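# Pour iron pellets into tube and fit disc over rods

## Task

Get the iron pellets out of the beaker and into the clear tube, return the beaker upright onto the bench, and finish with the loose disc sitting on top of the pellets, threaded onto both rods.

## Robot and tools

Robot: two arms, left_arm and right_arm, each ending in a two-finger gripper. The drives are cheap, with gear play, and the wrist joints are weak. Joint limits in rad, base to gripper: waist -2.618 to 3.054, shoulder 0.000 to 3.142, elbow 0.000 to 3.142 (straight at 2.901), wrist pitch -1.571 to 1.571, wrist yaw -1.571 to 1.571, wrist roll -2.094 to 2.094.

Frames: positions, velocities and targets in results use the scene frame. Its origin is at table-top height halfway between the two nominal arm bases; +z points up, +x points out across the table, and left_arm sits toward +y (arm names do not match image sides). Real bases sit a little off nominal; a BASES line, if present, gives their calibrated spots. Printed hand poses may be wrong by a few cm, worse when reaching far. On each gripper, +z runs along the fingers and the fingers close along y. end_effector_position is the point between the pads, roughly 1 cm short of the fingertips.

execute_actions(actions, cameras): actions is a list of actions, each a list of up to 15 rows. Each row lasts one control step (1/30 s); if fewer than 15 rows are given, the final row repeats to fill 15 steps. A row is always 14 numbers in [-1, 1], one list covering both arms: left_arm dx, dy, dz, rx, ry, rz, opening, then right_arm in the same order. The six pose numbers are an offset, not a pose: measured from that arm's Hand target as it was when the action began, along the Hand target's own axes. Every row in an action counts from that same starting point, not from the row before, but the next action starts from the updated Hand target, so sending the same offset twice moves twice as far. Scale: 1.0 equals 0.6 m or 180 degrees; rx, ry, rz form a single rotation vector. Opening is absolute: +1 fully open (0.094 m), -1 shut. Zeros in all six pose numbers re-request the current Hand target; to leave a gripper unchanged, resend its present opening (0 is a real command). An empty actions list just reports state and images.

move(target, speed, blend, opening_speed, blocking, cameras): drives each gripper in a straight line toward a target. target is either one 14-number row laid out as above, or a list of up to 15 such rows; every row is an offset from the Hand targets at the move's start, not from the previous row. speed is the path top speed in m/s, 0.002 to 0.5 (default 0.25), with turning capped at twice that in rad/s; give one value or one per target. blend (m) rounds corners of a list; 0 stops at each. opening_speed, 0.2 or more, is how fast commanded openings change per second on the -1 to +1 scale. blocking=false returns after about 0.5 s while the move continues. Paths end together, last at least 0.5 s and are cut off after 10 s. They do not avoid obstacles or the other arm; faster moves lag and stray more and hit harder. Avoid paths passing close to an arm's own base, which can flip its shoulder posture. New openings in later rows are applied only after everything stops at that row. The result adds a move: line with the outcome (done, off_target, moving, held, fault) and any limits (paced means the sent pose was clipped; held means steps were withheld). done means at rest within 10 mm and 2 degrees; neither done nor off_target tells you about contact.

wait(seconds, cameras): seconds 0 to 10; arms keep their last command and any running move continues. stop(cameras): brakes a running move, needing some distance. zoom_image(camera, region): camera is cam_high, cam_left_wrist or cam_right_wrist; region [x0, y0, x1, y1] in pixels from the top-left, at most 504 by 504, of that camera's latest image. finished_scene(scene): the number of the scene being ended; irreversible, and the goal must hold with the robot let go.

Control: each step the commanded pose is clipped to within 100 mm and 20 degrees of the measured pose, so one action may fall short. Hand target in a result is the last commanded pose after clipping. Grippers often rest a centimetre or more off it from friction and weight; an all-zero action asks again, and a leftover gap can be sent as an offset. If an arm is pressing on something or was dragged, command its target back past the gripper.

Result lines: end_effector_position (m) and end_effector_quat_wxyz; Hand target; Tool commands (current gripper commands); grip_measured (finger opening on the -1 to +1 scale; up to about 1.6 mm wide when empty, about 3 mm narrower than a hard part when squeezing, more on small or round parts); Joint positions (last value is opening in m); Joint velocities, reported as within noise when still; Joint torques in joint order without the gripper, positive toward larger angles, including gravity, with joints 1 to 3 wrapping at ±28 N m; MOTOR HOT at 75 °C and OVER-TEMPERATURE FAULT at 90 °C (that arm folds and idles; at 100 °C it collapses). Holding loads, stretching out or pushing at unreachable poses heats motors.

Gripping: the gripper reaches full force about 0.05 below the reading at first contact (0.11 for small or round items). Close slowly on fragile things; release by commanding well above grip_measured. Pads give roughly 50 to 64 N each.

Cameras: cam_high, cam_left_wrist, cam_right_wrist, each 672x504.

Avoid: dropping the beaker or pellets, opening on a moving part, slamming, hard pushes, the arms hitting each other (the clearance check does not guard grippers or wrist cameras), and anything leaving the table. Expect occasional tugs on held parts or nudges to loose ones.

Each tool is called after "Request:" by a JSON object that holds its "method" and its "body".

## Session

Request:
{"method": "execute_actions", "body": {"actions": []}}

Scene clock: 0.00 s.
left_arm: end_effector_position=(+0.2618, +0.0057, +0.2665) grip_measured=+1.000 end_effector_quat_wxyz=(+0.255, +0.492, +0.832, +0.029) | right_arm: end_effector_position=(+0.2414, -0.1332, +0.1888) grip_measured=+1.000 end_effector_quat_wxyz=(-0.390, +0.695, -0.565, -0.212)
Joint positions: left_arm=[-1.04 1.58 1.737 -1.297 -0.299 0.078 0.094] | right_arm=[0.184 1.27 0.849 -0.695 -0.831 -1.376 0.094]
Joint velocities: within noise
Joint torques (N m): no reading
Heat: left arm: 26 °C; right arm: 33 °C.
Hand target: left_arm +0.2629, +0.0052, +0.2767; +0.270, +0.485, +0.831, +0.022 | right_arm +0.2418, -0.1303, +0.1993; -0.403, +0.694, -0.557, -0.215
Tool commands: left_gripper/opening=+1.0 right_gripper/opening=+1.0

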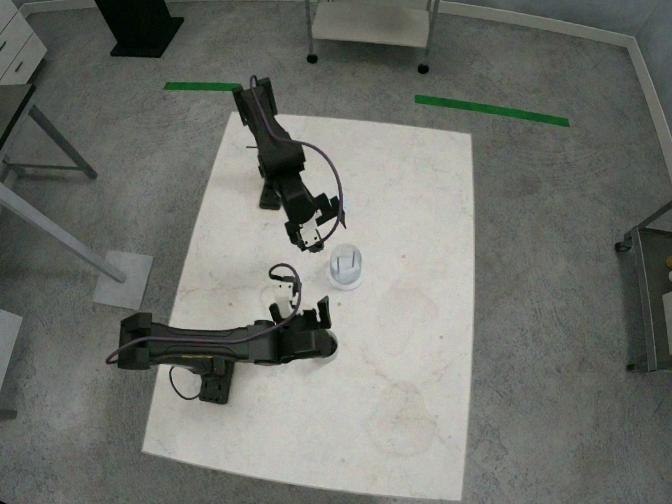

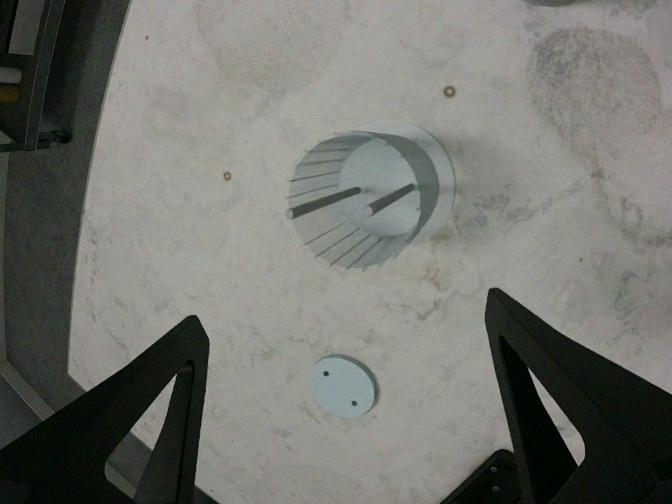

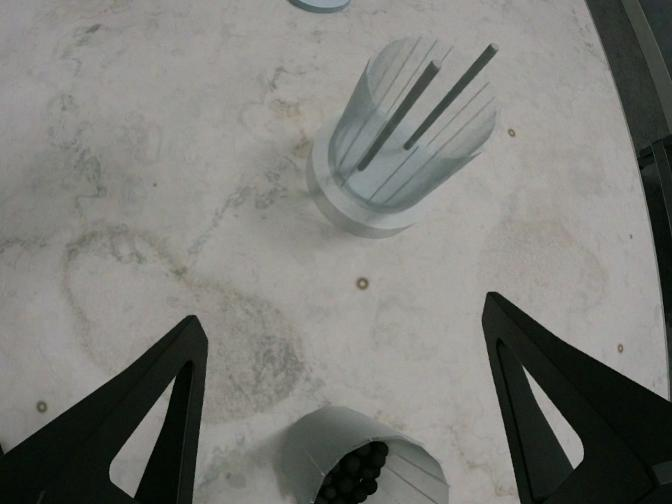

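Request:
{"method": "zoom_image", "body": {"camera": "cam_high", "region": [220, 160, 420, 380]}}

Request:
{"method": "zoom_image", "body": {"camera": "cam_left_wrist", "region": [200, 80, 560, 480]}}

Request:
{"method": "zoom_image", "body": {"camera": "cam_right_wrist", "region": [200, 0, 560, 504]}}

Scaled by 2.291.

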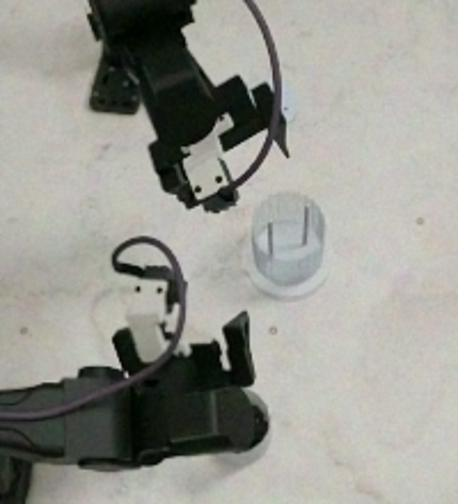

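Scaled by 1.260 from the camera's 672x504 image, which has a finer 960x720 frame.

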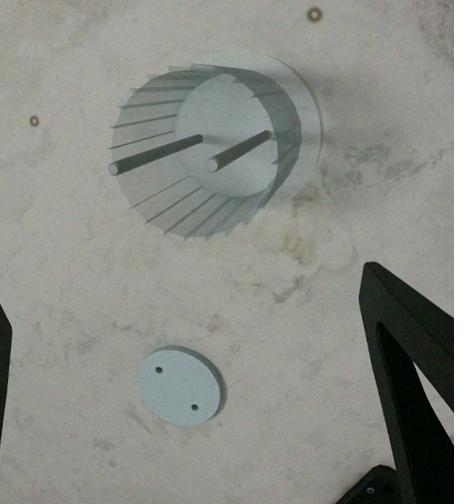

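Scaled by 1.000.

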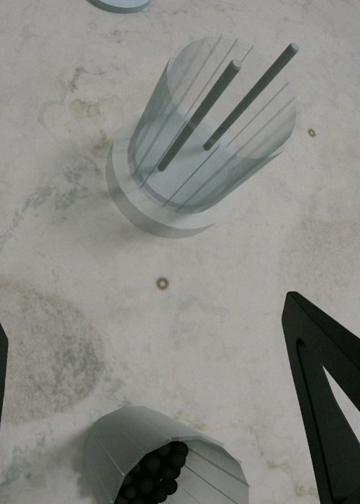

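Request:
{"method": "zoom_image", "body": {"camera": "cam_right_wrist", "region": [290, 20, 520, 250]}}

Request:
{"method": "zoom_image", "body": {"camera": "cam_left_wrist", "region": [270, 110, 470, 280]}}

Request:
{"method": "zoom_image", "body": {"camera": "cam_high", "region": [310, 220, 390, 310]}}

Scaled by 2.191 from the camera's 672x504 image, which has a finer 960x720 frame.

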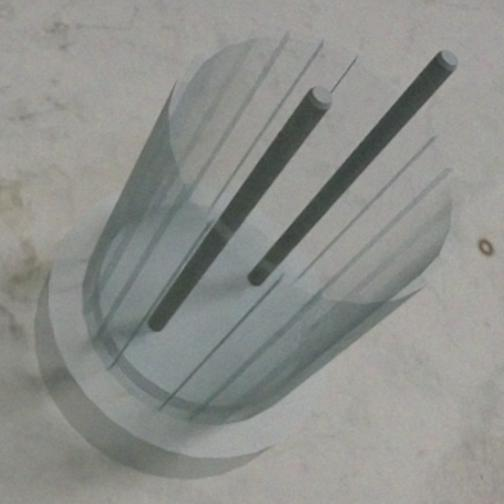

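Scaled by 2.520 from the camera's 672x504 image, which has a finer 960x720 frame.

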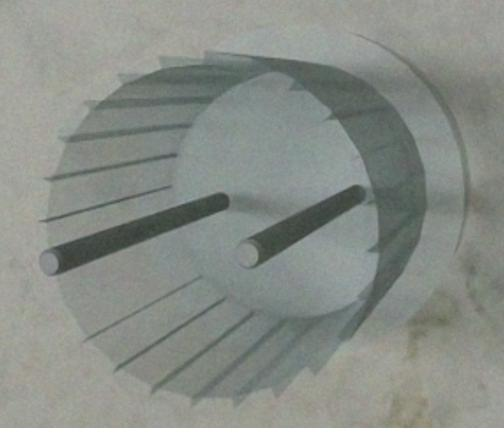

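Scaled by 5.600.

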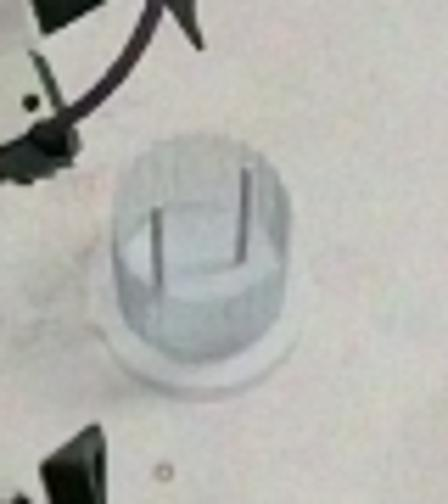

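Request:
{"method": "zoom_image", "body": {"camera": "cam_left_wrist", "region": [0, 270, 230, 504]}}

Request:
{"method": "zoom_image", "body": {"camera": "cam_left_wrist", "region": [440, 270, 672, 504]}}

Request:
{"method": "zoom_image", "body": {"camera": "cam_right_wrist", "region": [240, 380, 480, 504]}}

Scaled by 2.154 from the camera's 672x504 image, which has a finer 960x720 frame.

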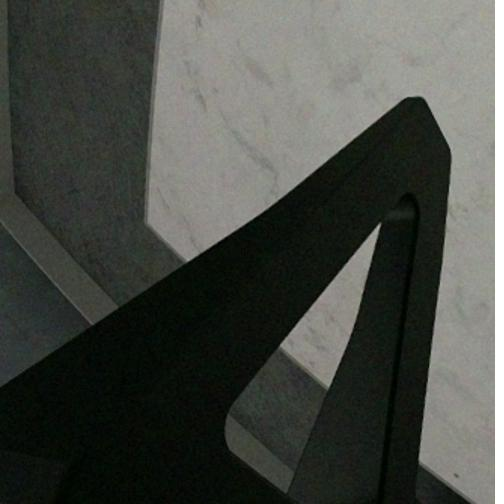

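Scaled by 2.154 from the camera's 672x504 image, which has a finer 960x720 frame.

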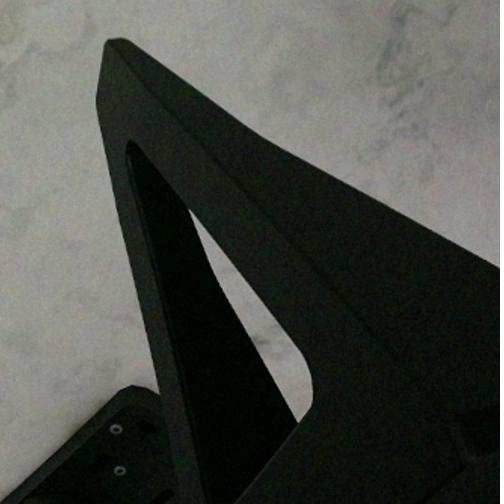

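Scaled by 2.100 from the camera's 672x504 image, which has a finer 960x720 frame.

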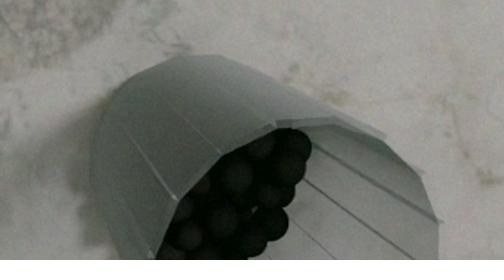

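Request:
{"method": "move", "body": {"target": [0,0,0,0,0,0,1, 0.0405,-0.0308,-0.1802,0.1607,0.1660,0.3277,1], "speed": 0.2}}

Scene clock: 37.07 s.
left_arm: end_effector_position=(+0.2618, +0.0057, +0.2665) grip_measured=+1.000 end_effector_quat_wxyz=(+0.255, +0.492, +0.832, +0.029) | right_arm: end_effector_position=(+0.2490, -0.2332, +0.2390) grip_measured=+1.000 end_effector_quat_wxyz=(+0.242, -0.252, +0.935, +0.065)
Joint positions: left_arm=[-1.04 1.58 1.737 -1.297 -0.299 0.078 0.094] | right_arm=[0.207 1.114 1.142 -1.112 -0.147 -0.27 0.094]
Joint velocities: within noise
Joint torques (N m): left_arm=[0.09 -7.91 6.79 1.21 -0.17 -0.01] | right_arm=[0.66 -2.13 7.72 0.86 -0.01 0.19]
Heat: left arm: 29 °C; right arm: 34 °C.
Hand target: left_arm +0.2629, +0.0052, +0.2767; +0.270, +0.485, +0.831, +0.022 | right_arm +0.2499, -0.2302, +0.2502; +0.250, -0.250, +0.933, +0.067
Off the commanded pose: left_arm 0.010 m, 2 deg | right_arm 0.012 m, 1 deg.
move: off_target (right_arm)

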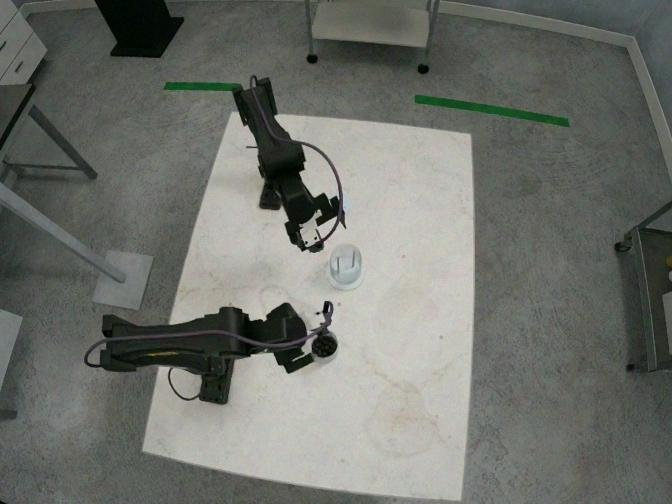

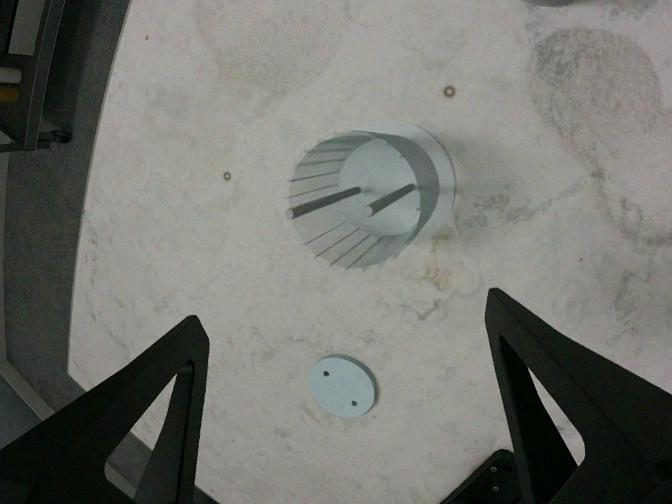

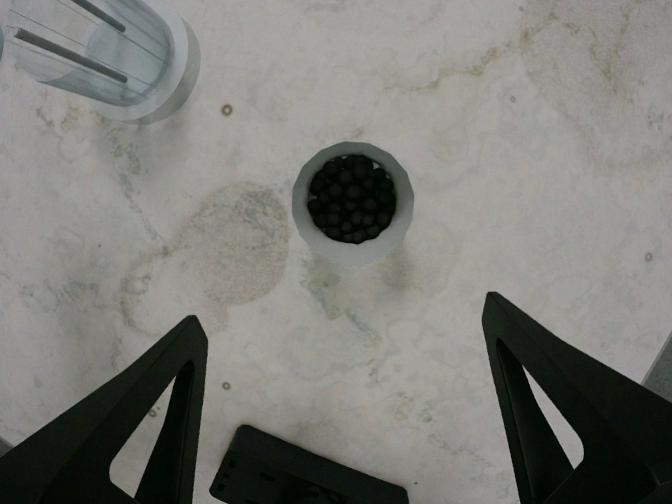

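Request:
{"method": "zoom_image", "body": {"camera": "cam_right_wrist", "region": [270, 120, 440, 290]}}

Request:
{"method": "zoom_image", "body": {"camera": "cam_high", "region": [280, 230, 380, 380]}}

Scaled by 2.965 from the camera's 672x504 image, which has a finer 960x720 frame.

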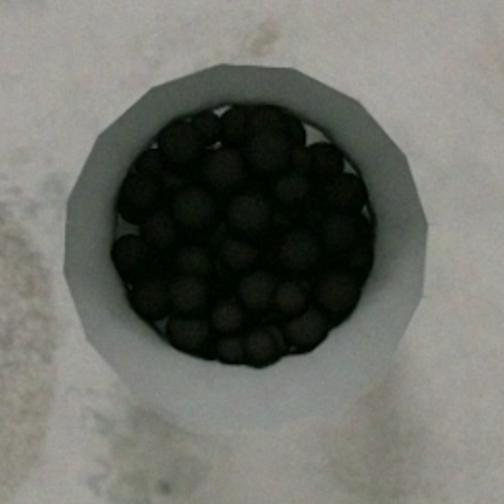

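Scaled by 3.360.

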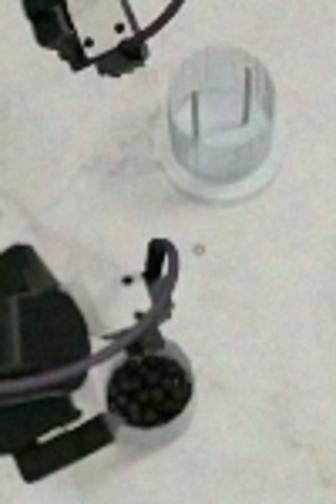

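Request:
{"method": "move", "body": {"target": [0,0,0,0,0,0,1, 0.0322,-0.0245,0.155,0.0503,-0.1105,0.0599,1], "speed": 0.15}}

Scene clock: 54.87 s.
left_arm: end_effector_position=(+0.2618, +0.0057, +0.2665) grip_measured=+1.000 end_effector_quat_wxyz=(+0.255, +0.492, +0.832, +0.029) | right_arm: end_effector_position=(+0.2784, -0.2310, +0.1517) grip_measured=+1.000 end_effector_quat_wxyz=(+0.396, -0.132, +0.907, +0.055)
Joint positions: left_arm=[-1.04 1.58 1.737 -1.297 -0.299 0.078 0.094] | right_arm=[0.291 0.927 0.513 -0.334 0.016 0.009 0.094]
Joint velocities: within noise
Joint torques (N m): left_arm=[0.05 -7.8 6.8 1.21 -0.18 -0.02] | right_arm=[0.69 -2.41 4.66 1.75 0.09 0.16]
Heat: left arm: 29 °C; right arm: 33 °C.
Hand target: left_arm +0.2629, +0.0052, +0.2767; +0.270, +0.485, +0.831, +0.022 | right_arm +0.2831, -0.2281, +0.1600; +0.419, -0.126, +0.897, +0.058
Off the commanded pose: left_arm 0.010 m, 2 deg | right_arm 0.010 m, 3 deg.
move: off_target (right_arm)

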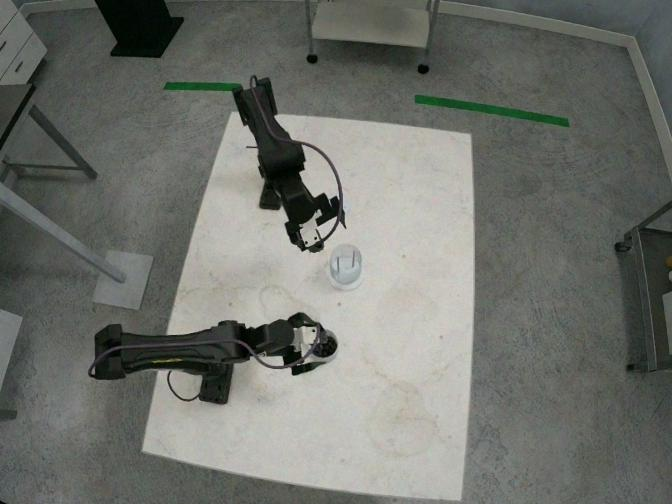

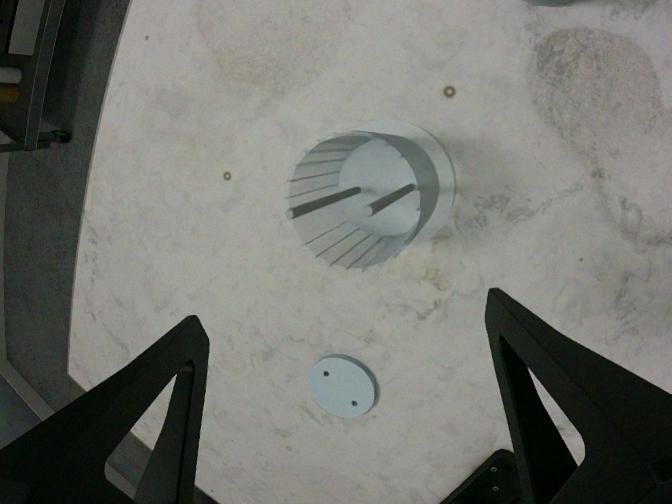

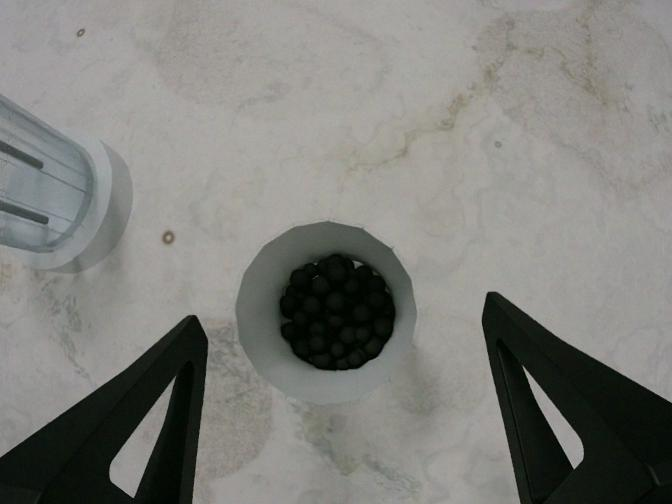

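Request:
{"method": "move", "body": {"target": [0,0,0,0,0,0,1, 0.0267,0.0133,0.0461,0,0,0,1], "speed": 0.1, "cameras": ["cam_right_wrist"]}}

Scene clock: 59.17 s.
left_arm: end_effector_position=(+0.2618, +0.0057, +0.2665) grip_measured=+1.000 end_effector_quat_wxyz=(+0.255, +0.492, +0.832, +0.029) | right_arm: end_effector_position=(+0.2860, -0.2184, +0.1258) grip_measured=+1.000 end_effector_quat_wxyz=(+0.403, -0.135, +0.903, +0.057)
Joint positions: left_arm=[-1.04 1.58 1.737 -1.297 -0.299 0.078 0.094] | right_arm=[0.344 1.019 0.43 -0.144 0.05 0.036 0.094]
Joint velocities: within noise
Joint torques (N m): left_arm=[0.06 -7.71 6.72 1.2 -0.13 -0.03] | right_arm=[0.75 -1.5 4.78 1.77 0.11 0.15]
Heat: left arm: 29 °C; right arm: 33 °C.
Hand target: left_arm +0.2629, +0.0052, +0.2767; +0.270, +0.485, +0.831, +0.022 | right_arm +0.2914, -0.2174, +0.1299; +0.419, -0.126, +0.897, +0.058
Off the commanded pose: left_arm 0.010 m, 2 deg | right_arm 0.007 m, 2 deg.
move: done
Images, in order (width x height): cam_right_wrist 672x504.

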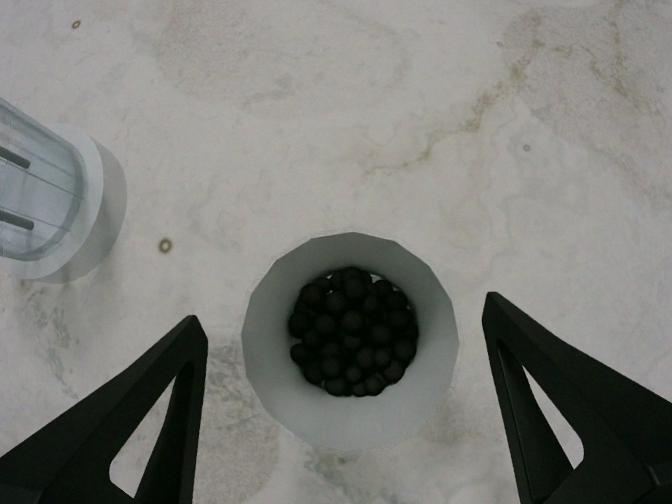

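Request:
{"method": "move", "body": {"target": [0,0,0,0,0,0,1, 0.0396,0,0.0332,0,0,0,1], "speed": 0.1, "cameras": ["cam_right_wrist"]}}

Scene clock: 63.30 s.
left_arm: end_effector_position=(+0.2618, +0.0057, +0.2665) grip_measured=+1.000 end_effector_quat_wxyz=(+0.255, +0.492, +0.832, +0.029) | right_arm: end_effector_position=(+0.2862, -0.2183, +0.0937) grip_measured=+1.000 end_effector_quat_wxyz=(+0.402, -0.135, +0.904, +0.057)
Joint positions: left_arm=[-1.04 1.58 1.737 -1.297 -0.299 0.078 0.094] | right_arm=[0.344 1.111 0.332 0.043 0.05 0.038 0.094]
Joint velocities: within noise
Joint torques (N m): left_arm=[-0.03 -7.64 6.63 1.19 -0.2 -0.06] | right_arm=[0.69 -2.04 4.26 1.8 0.12 0.16]
Heat: left arm: 29 °C; right arm: 33 °C.
Hand target: left_arm +0.2629, +0.0052, +0.2767; +0.270, +0.485, +0.831, +0.022 | right_arm +0.2914, -0.2174, +0.0989; +0.419, -0.126, +0.897, +0.058
Off the commanded pose: left_arm 0.010 m, 2 deg | right_arm 0.007 m, 2 deg.
move: done
Images, in order (width x height): cam_right_wrist 672x504.

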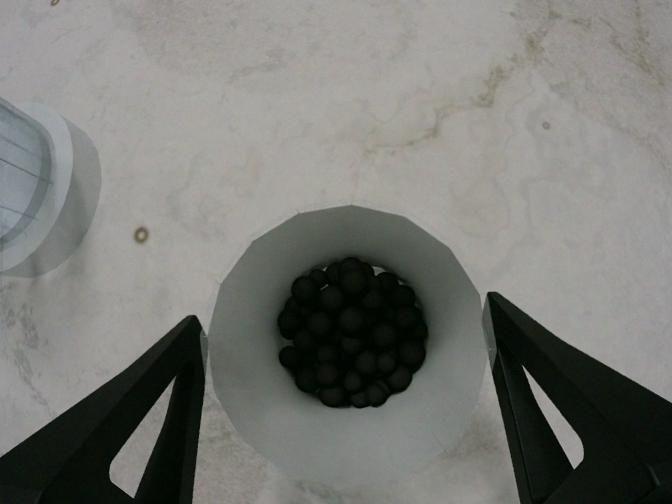

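Request:
{"method": "zoom_image", "body": {"camera": "cam_right_wrist", "region": [180, 190, 520, 500]}}

Scaled by 1.482 from the camera's 672x504 image, which has a finer 960x720 frame.

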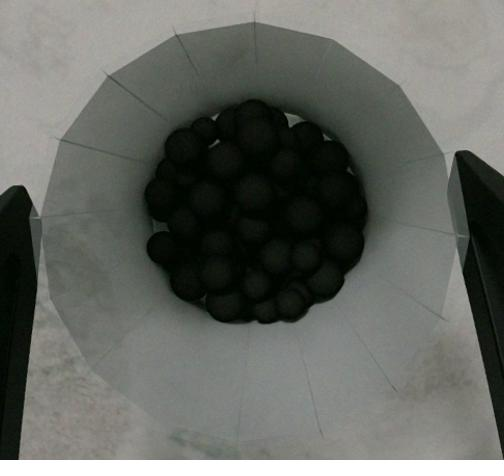

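Request:
{"method": "move", "body": {"target": [0,0,0,0,0,0,1, 0.0217,0,0.0182,0,0,0,1], "speed": 0.1, "cameras": ["cam_right_wrist"]}}

Scene clock: 65.90 s.
left_arm: end_effector_position=(+0.2618, +0.0057, +0.2665) grip_measured=+1.000 end_effector_quat_wxyz=(+0.255, +0.492, +0.832, +0.029) | right_arm: end_effector_position=(+0.2866, -0.2181, +0.0776) grip_measured=+1.000 end_effector_quat_wxyz=(+0.403, -0.135, +0.903, +0.057)
Joint positions: left_arm=[-1.04 1.58 1.737 -1.297 -0.299 0.078 0.094] | right_arm=[0.344 1.178 0.284 0.161 0.05 0.038 0.094]
Joint velocities: within noise
Joint torques (N m): left_arm=[0.03 -7.66 6.65 1.21 -0.16 -0.02] | right_arm=[0.68 -2.11 3.92 1.77 0.11 0.16]
Heat: left arm: 29 °C; right arm: 33 °C.
Hand target: left_arm +0.2629, +0.0052, +0.2767; +0.270, +0.485, +0.831, +0.022 | right_arm +0.2914, -0.2174, +0.0819; +0.419, -0.126, +0.897, +0.058
Off the commanded pose: left_arm 0.010 m, 2 deg | right_arm 0.006 m, 2 deg.
move: done
Images, in order (width x height): cam_right_wrist 672x504.

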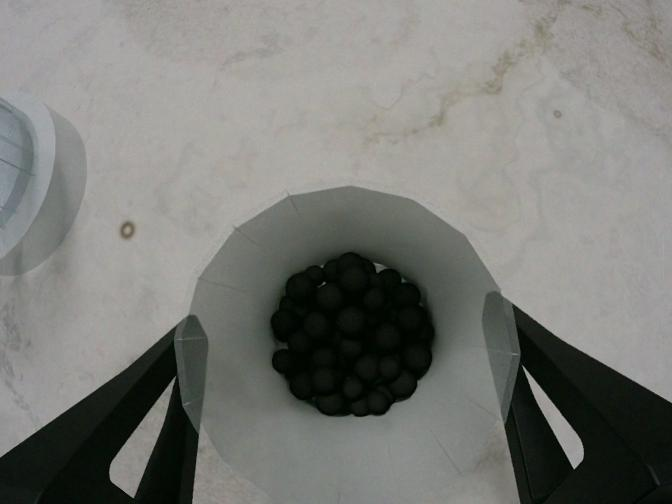

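Request:
{"method": "move", "body": {"target": [0,0,0,0,0,0,1, 0,0,0,0,0,0,0.3], "speed": 0.1, "opening_speed": 0.3, "cameras": ["cam_right_wrist"]}}

Scene clock: 69.27 s.
left_arm: end_effector_position=(+0.2618, +0.0057, +0.2665) grip_measured=+1.000 end_effector_quat_wxyz=(+0.255, +0.492, +0.832, +0.029) | right_arm: end_effector_position=(+0.2875, -0.2201, +0.0779) grip_measured=+0.654 end_effector_quat_wxyz=(+0.404, -0.131, +0.903, +0.056)
Joint positions: left_arm=[-1.04 1.58 1.737 -1.297 -0.299 0.078 0.094] | right_arm=[0.337 1.178 0.284 0.163 0.051 0.039 0.078]
Joint velocities: within noise
Joint torques (N m): left_arm=[-0.03 -7.53 6.65 1.24 -0.2 -0.02] | right_arm=[0.68 -1.96 3.93 1.79 0.12 0.16]
Heat: left arm: 29 °C; right arm: 33 °C.
Hand target: left_arm +0.2629, +0.0052, +0.2767; +0.270, +0.485, +0.831, +0.022 | right_arm +0.2914, -0.2174, +0.0819; +0.419, -0.126, +0.897, +0.058
Off the commanded pose: left_arm 0.010 m, 2 deg | right_arm 0.006 m, 2 deg.
move: done
Images, in order (width x height): cam_right_wrist 672x504.

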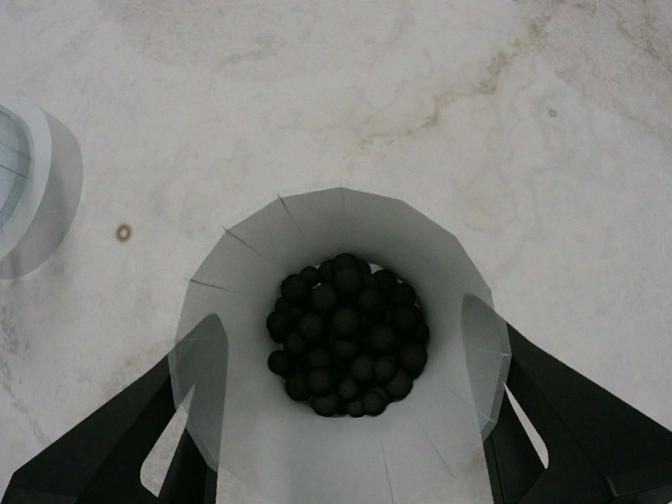

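Request:
{"method": "move", "body": {"target": [0,0,0,0,0,0,1, -0.0766,0,-0.0643,0,0,0,0], "speed": 0.08}}

Scene clock: 72.10 s.
left_arm: end_effector_position=(+0.2618, +0.0057, +0.2665) grip_measured=+1.000 end_effector_quat_wxyz=(+0.255, +0.492, +0.832, +0.029) | right_arm: end_effector_position=(+0.2760, -0.2243, +0.1085) grip_measured=+0.654 end_effector_quat_wxyz=(+0.373, -0.134, +0.917, +0.049)
Joint positions: left_arm=[-1.04 1.58 1.737 -1.297 -0.299 0.078 0.094] | right_arm=[0.337 1.032 0.415 -0.184 0.051 0.039 0.078]
Joint velocities: within noise
Joint torques (N m): left_arm=[-0.16 -7.47 6.67 1.23 -0.16 -0.07] | right_arm=[0.61 -5.08 8.76 1.46 0.09 0.14]
Heat: left arm: 29 °C; right arm: 33 °C.
Hand target: left_arm +0.2629, +0.0052, +0.2767; +0.270, +0.485, +0.831, +0.022 | right_arm +0.2914, -0.2174, +0.1419; +0.419, -0.126, +0.897, +0.058
Off the commanded pose: left_arm 0.010 m, 2 deg | right_arm 0.037 m, 6 deg.
move: off_target (right_arm)

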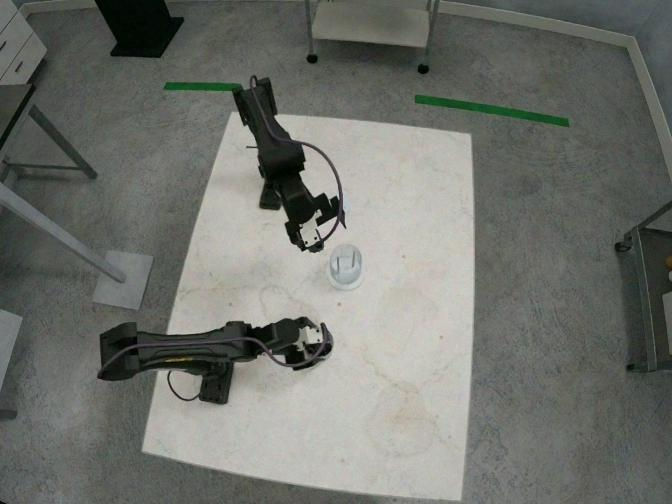

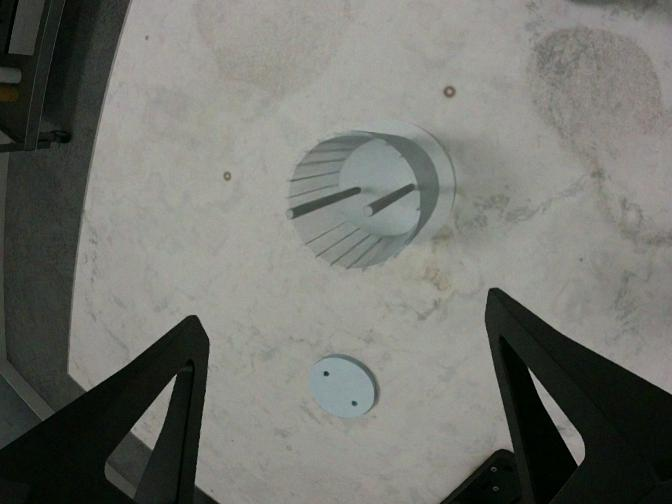

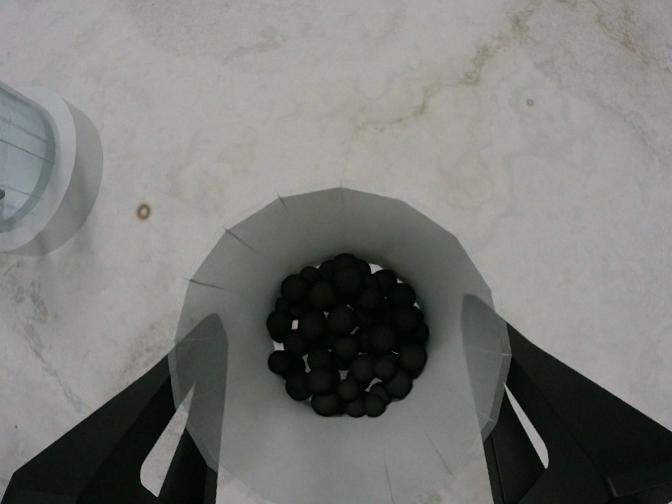

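Request:
{"method": "move", "body": {"target": [0,0,0,0,0,0,1, -0.101,-0.0035,0.0815,0,-0.0222,0,0], "speed": 0.12}}

Scene clock: 80.57 s.
left_arm: end_effector_position=(+0.2618, +0.0057, +0.2665) grip_measured=+1.000 end_effector_quat_wxyz=(+0.255, +0.492, +0.832, +0.029) | right_arm: end_effector_position=(+0.3331, -0.2066, +0.1199) grip_measured=+0.654 end_effector_quat_wxyz=(+0.384, -0.129, +0.913, +0.052)
Joint positions: left_arm=[-1.04 1.58 1.737 -1.297 -0.299 0.078 0.094] | right_arm=[0.327 1.299 0.591 -0.067 0.047 0.039 0.078]
Joint velocities: within noise
Joint torques (N m): left_arm=[-0.14 -7.69 6.75 1.19 -0.17 -0.01] | right_arm=[-0.59 -4.41 8.7 2.21 -0.04 -0.06]
Heat: left arm: 29 °C; right arm: 33 °C.
Hand target: left_arm +0.2629, +0.0052, +0.2767; +0.270, +0.485, +0.831, +0.022 | right_arm +0.3654, -0.1984, +0.1570; +0.450, -0.124, +0.882, +0.063
Off the commanded pose: left_arm 0.010 m, 2 deg | right_arm 0.050 m, 8 deg.
move: off_target (right_arm)

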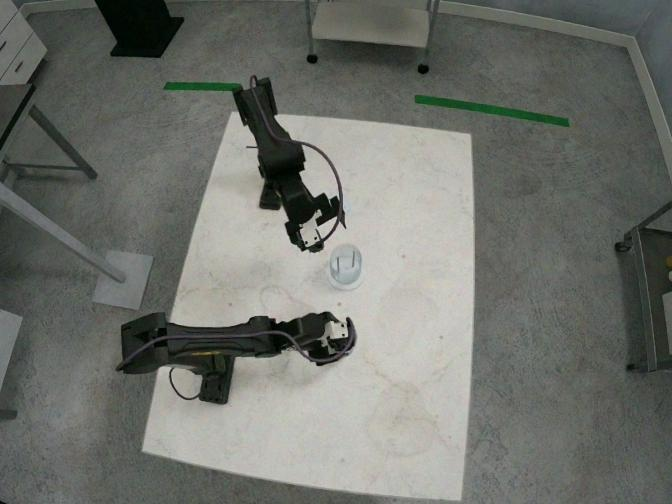

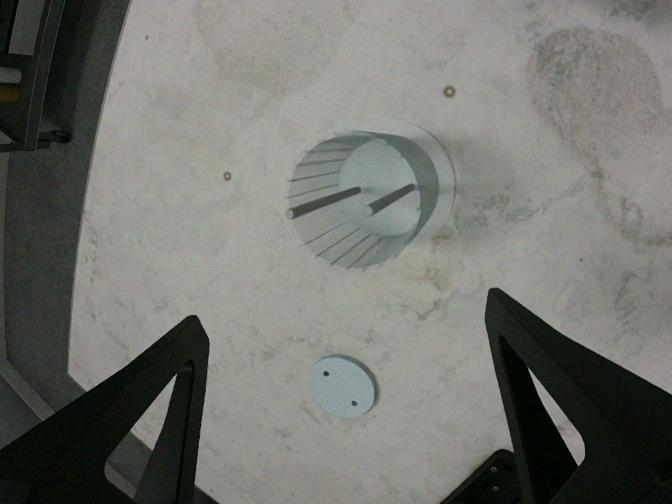

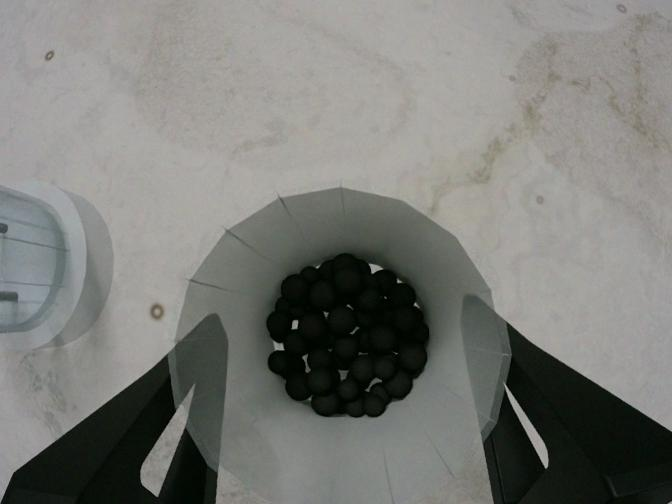

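Request:
{"method": "move", "body": {"target": [0,0,0,0,0,0,1, 0.1233,0.0032,0.0343,0,0.0211,0,0], "speed": 0.06, "cameras": ["cam_right_wrist", "cam_high"]}}

Scene clock: 83.53 s.
left_arm: end_effector_position=(+0.2618, +0.0057, +0.2665) grip_measured=+1.000 end_effector_quat_wxyz=(+0.255, +0.492, +0.832, +0.029) | right_arm: end_effector_position=(+0.3326, -0.2065, +0.0786) grip_measured=+0.654 end_effector_quat_wxyz=(+0.400, -0.128, +0.906, +0.056)
Joint positions: left_arm=[-1.04 1.58 1.737 -1.297 -0.299 0.078 0.094] | right_arm=[0.327 1.417 0.448 0.229 0.045 0.039 0.078]
Joint velocities: within noise
Joint torques (N m): left_arm=[-0.08 -7.54 6.6 1.2 -0.19 -0.04] | right_arm=[0.18 -3.95 3.85 1.85 0.01 0.05]
Heat: left arm: 29 °C; right arm: 33 °C.
Hand target: left_arm +0.2629, +0.0052, +0.2767; +0.270, +0.485, +0.831, +0.022 | right_arm +0.3391, -0.2040, +0.0850; +0.420, -0.126, +0.897, +0.059
Off the commanded pose: left_arm 0.010 m, 2 deg | right_arm 0.009 m, 3 deg.
move: off_target (right_arm)
Images, in order (width x height): cam_high 672x504, cam_right_wrist 672x504.

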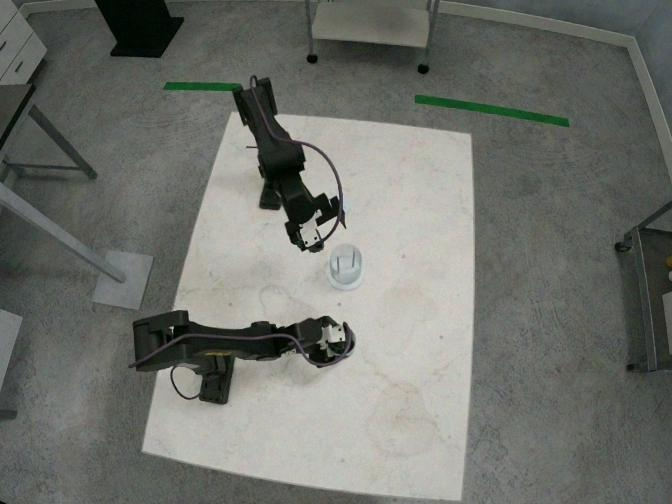

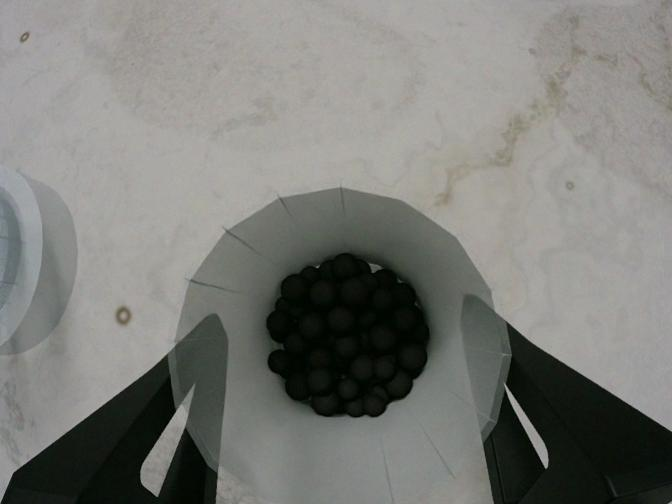

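Request:
{"method": "move", "body": {"target": [0,0,0,0,0,0,1, 0.005,0,0.0045,0,0,0,1], "speed": 0.05, "opening_speed": 0.5, "cameras": ["cam_right_wrist"]}}

Scene clock: 86.33 s.
left_arm: end_effector_position=(+0.2618, +0.0057, +0.2665) grip_measured=+1.000 end_effector_quat_wxyz=(+0.255, +0.492, +0.832, +0.029) | right_arm: end_effector_position=(+0.3355, -0.2049, +0.0788) grip_measured=+0.998 end_effector_quat_wxyz=(+0.408, -0.130, +0.902, +0.057)
Joint positions: left_arm=[-1.04 1.58 1.737 -1.297 -0.299 0.078 0.094] | right_arm=[0.328 1.431 0.442 0.267 0.045 0.035 0.094]
Joint velocities: within noise
Joint torques (N m): left_arm=[0.05 -7.57 6.78 1.18 -0.18 -0.02] | right_arm=[0.24 -3.71 3.79 1.78 0.01 0.06]
Heat: left arm: 29 °C; right arm: 33 °C.
Hand target: left_arm +0.2629, +0.0052, +0.2767; +0.270, +0.485, +0.831, +0.022 | right_arm +0.3393, -0.2039, +0.0810; +0.420, -0.126, +0.897, +0.059
Off the commanded pose: left_arm 0.010 m, 2 deg | right_arm 0.004 m, 2 deg.
move: done
Images, in order (width x height): cam_right_wrist 672x504.

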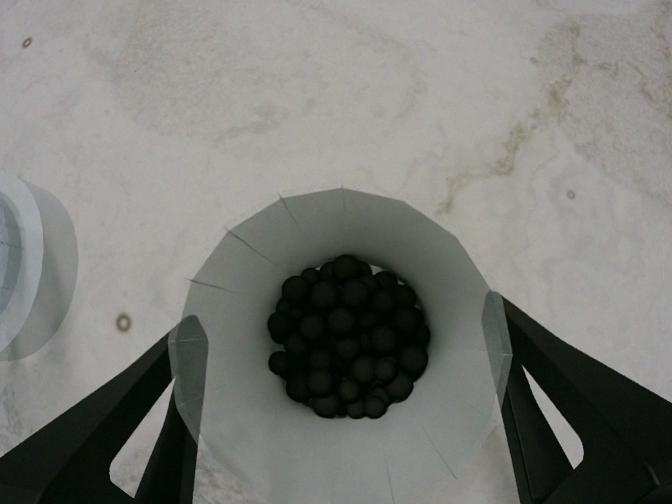

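Request:
{"method": "move", "body": {"target": [0,0,0,0,0,0,1, 0.0088,0.0047,0.013,0,-0.1194,0,1], "speed": 0.1, "cameras": ["cam_right_wrist", "cam_high"]}}

Scene clock: 93.00 s.
left_arm: end_effector_position=(+0.2618, +0.0057, +0.2665) grip_measured=+1.000 end_effector_quat_wxyz=(+0.255, +0.492, +0.832, +0.029) | right_arm: end_effector_position=(+0.3401, -0.2032, +0.0657) grip_measured=+0.998 end_effector_quat_wxyz=(+0.566, -0.110, +0.813, +0.082)
Joint positions: left_arm=[-1.04 1.58 1.737 -1.297 -0.299 0.078 0.094] | right_arm=[0.34 1.901 0.172 1.375 0.07 0.035 0.094]
Joint velocities: within noise
Joint torques (N m): left_arm=[0.08 -7.71 6.65 1.17 -0.12 -0.04] | right_arm=[0.58 -4.53 1.06 2.04 0.11 -0.06]
Heat: left arm: 29 °C; right arm: 33 °C.
Hand target: left_arm +0.2629, +0.0052, +0.2767; +0.270, +0.485, +0.831, +0.022 | right_arm +0.3410, -0.2005, +0.0719; +0.580, -0.113, +0.803, +0.081
Off the commanded pose: left_arm 0.010 m, 2 deg | right_arm 0.007 m, 2 deg.
move: done
Images, in order (width x height): cam_high 672x504, cam_right_wrist 672x504.

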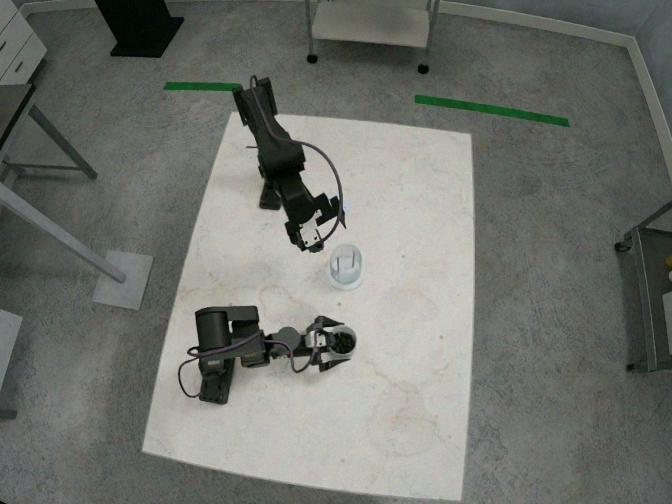

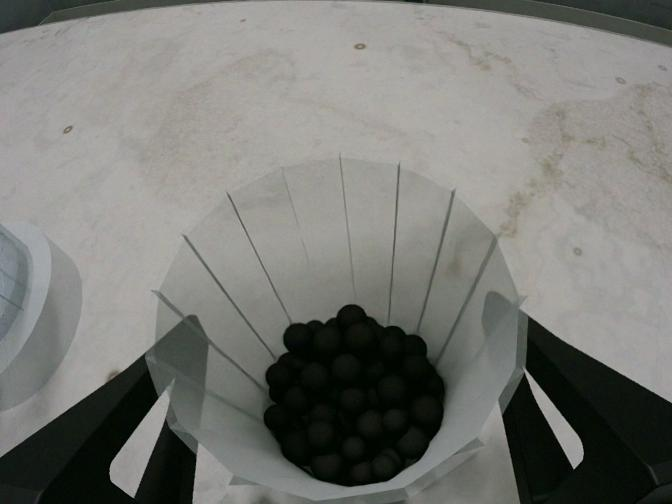

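Request:
{"method": "move", "body": {"target": [0,0,0,0,0,0,1, 0,0.004,-0.004,0,0,0,0.2], "speed": 0.05, "opening_speed": 0.3, "cameras": ["cam_right_wrist"]}}

Scene clock: 98.47 s.
left_arm: end_effector_position=(+0.2618, +0.0057, +0.2665) grip_measured=+1.000 end_effector_quat_wxyz=(+0.255, +0.492, +0.832, +0.029) | right_arm: end_effector_position=(+0.3375, -0.2039, +0.0642) grip_measured=+0.657 end_effector_quat_wxyz=(+0.565, -0.108, +0.815, +0.075)
Joint positions: left_arm=[-1.04 1.58 1.737 -1.297 -0.299 0.078 0.094] | right_arm=[0.354 1.901 0.165 1.376 0.096 0.036 0.078]
Joint velocities: within noise
Joint torques (N m): left_arm=[0.05 -7.62 6.84 1.19 -0.14 -0.03] | right_arm=[0.62 -5.16 0.96 2.03 0.02 -0.02]
Heat: left arm: 29 °C; right arm: 33 °C.
Hand target: left_arm +0.2629, +0.0052, +0.2767; +0.270, +0.485, +0.831, +0.022 | right_arm +0.3381, -0.1988, +0.0727; +0.580, -0.113, +0.803, +0.081
Off the commanded pose: left_arm 0.010 m, 2 deg | right_arm 0.010 m, 2 deg.
move: done
Images, in order (width x height): cam_right_wrist 672x504.

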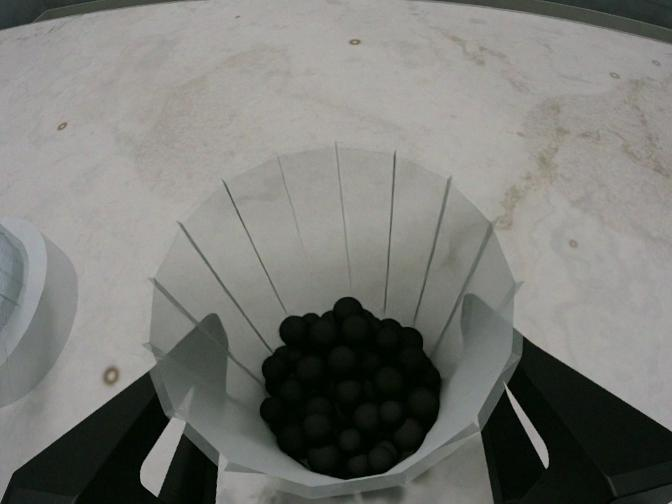

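Request:
{"method": "move", "body": {"target": [0.0752,0.0603,-0.1397,0.0550,-0.0088,-0.1009,1, -0.2005,0,-0.0308,0,-0.0278,0,0], "speed": 0.1}}

Scene clock: 104.23 s.
left_arm: end_effector_position=(+0.2402, +0.0729, +0.3275) grip_measured=+1.000 end_effector_quat_wxyz=(+0.228, +0.380, +0.892, -0.090) | right_arm: end_effector_position=(+0.3454, -0.1979, +0.1529) grip_measured=+0.656 end_effector_quat_wxyz=(+0.570, -0.111, +0.810, +0.081)
Joint positions: left_arm=[-0.832 1.427 1.879 -1.528 -0.034 -0.034 0.094] | right_arm=[0.359 1.287 0.307 0.635 0.09 0.036 0.078]
Joint velocities: within noise
Joint torques (N m): left_arm=[0.43 -6.76 7.12 1.02 0.09 -0.14] | right_arm=[0.12 -6.75 7.99 1.88 0.03 -0.09]
Heat: left arm: 29 °C; right arm: 33 °C.
Hand target: left_arm +0.2349, +0.0802, +0.3397; +0.239, +0.370, +0.892, -0.099 | right_arm +0.3575, -0.1932, +0.1927; +0.615, -0.109, +0.776, +0.086
Off the commanded pose: left_arm 0.015 m, 2 deg | right_arm 0.042 m, 6 deg.
move: off_target (left_arm, right_arm)

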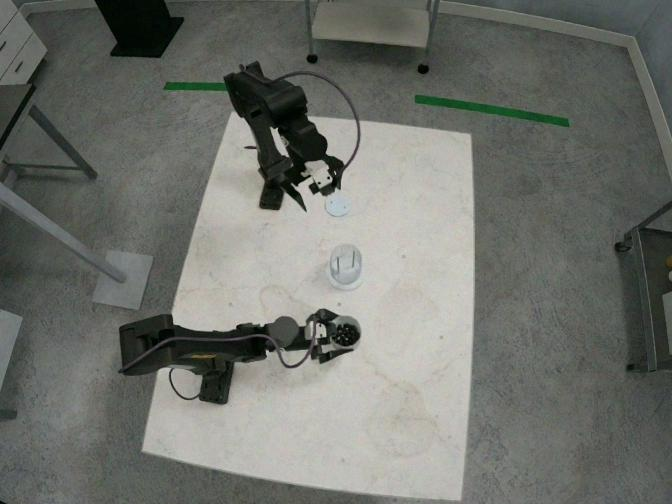

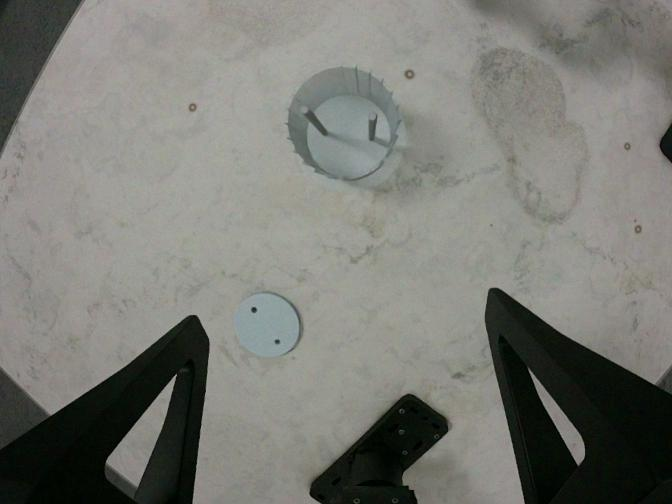

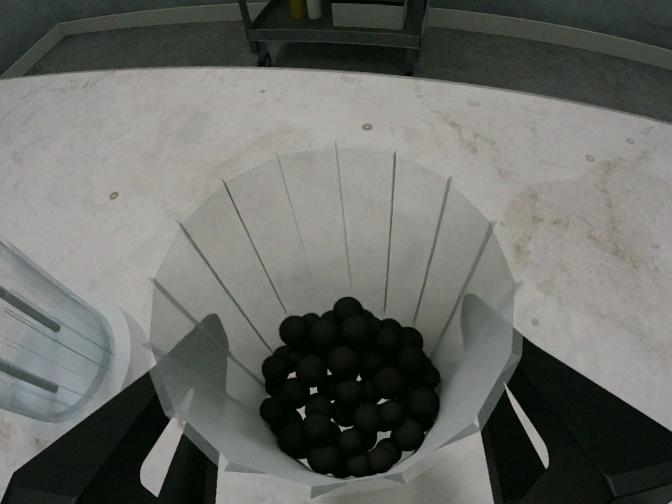

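Request:
{"method": "zoom_image", "body": {"camera": "cam_right_wrist", "region": [0, 220, 160, 440]}}

Request:
{"method": "zoom_image", "body": {"camera": "cam_left_wrist", "region": [270, 50, 430, 210]}}

Scaled by 2.291 from the camera's 672x504 image, which has a finer 960x720 frame.

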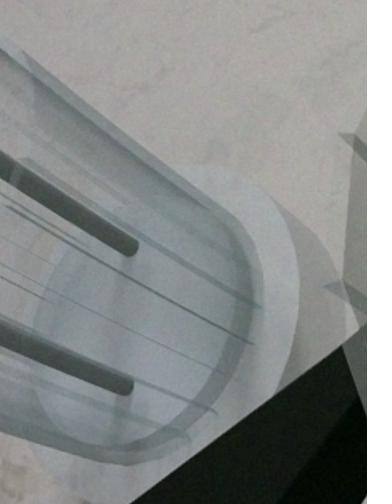

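Scaled by 3.150 from the camera's 672x504 image, which has a finer 960x720 frame.

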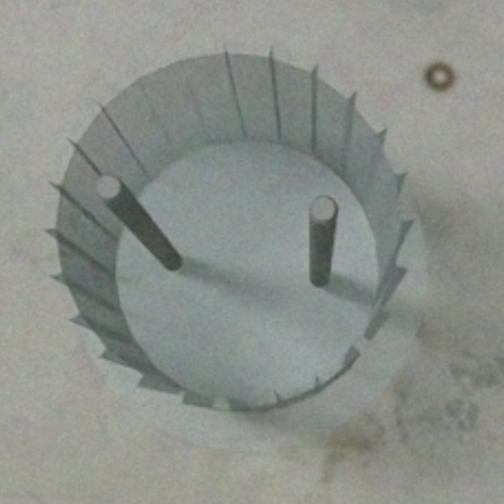

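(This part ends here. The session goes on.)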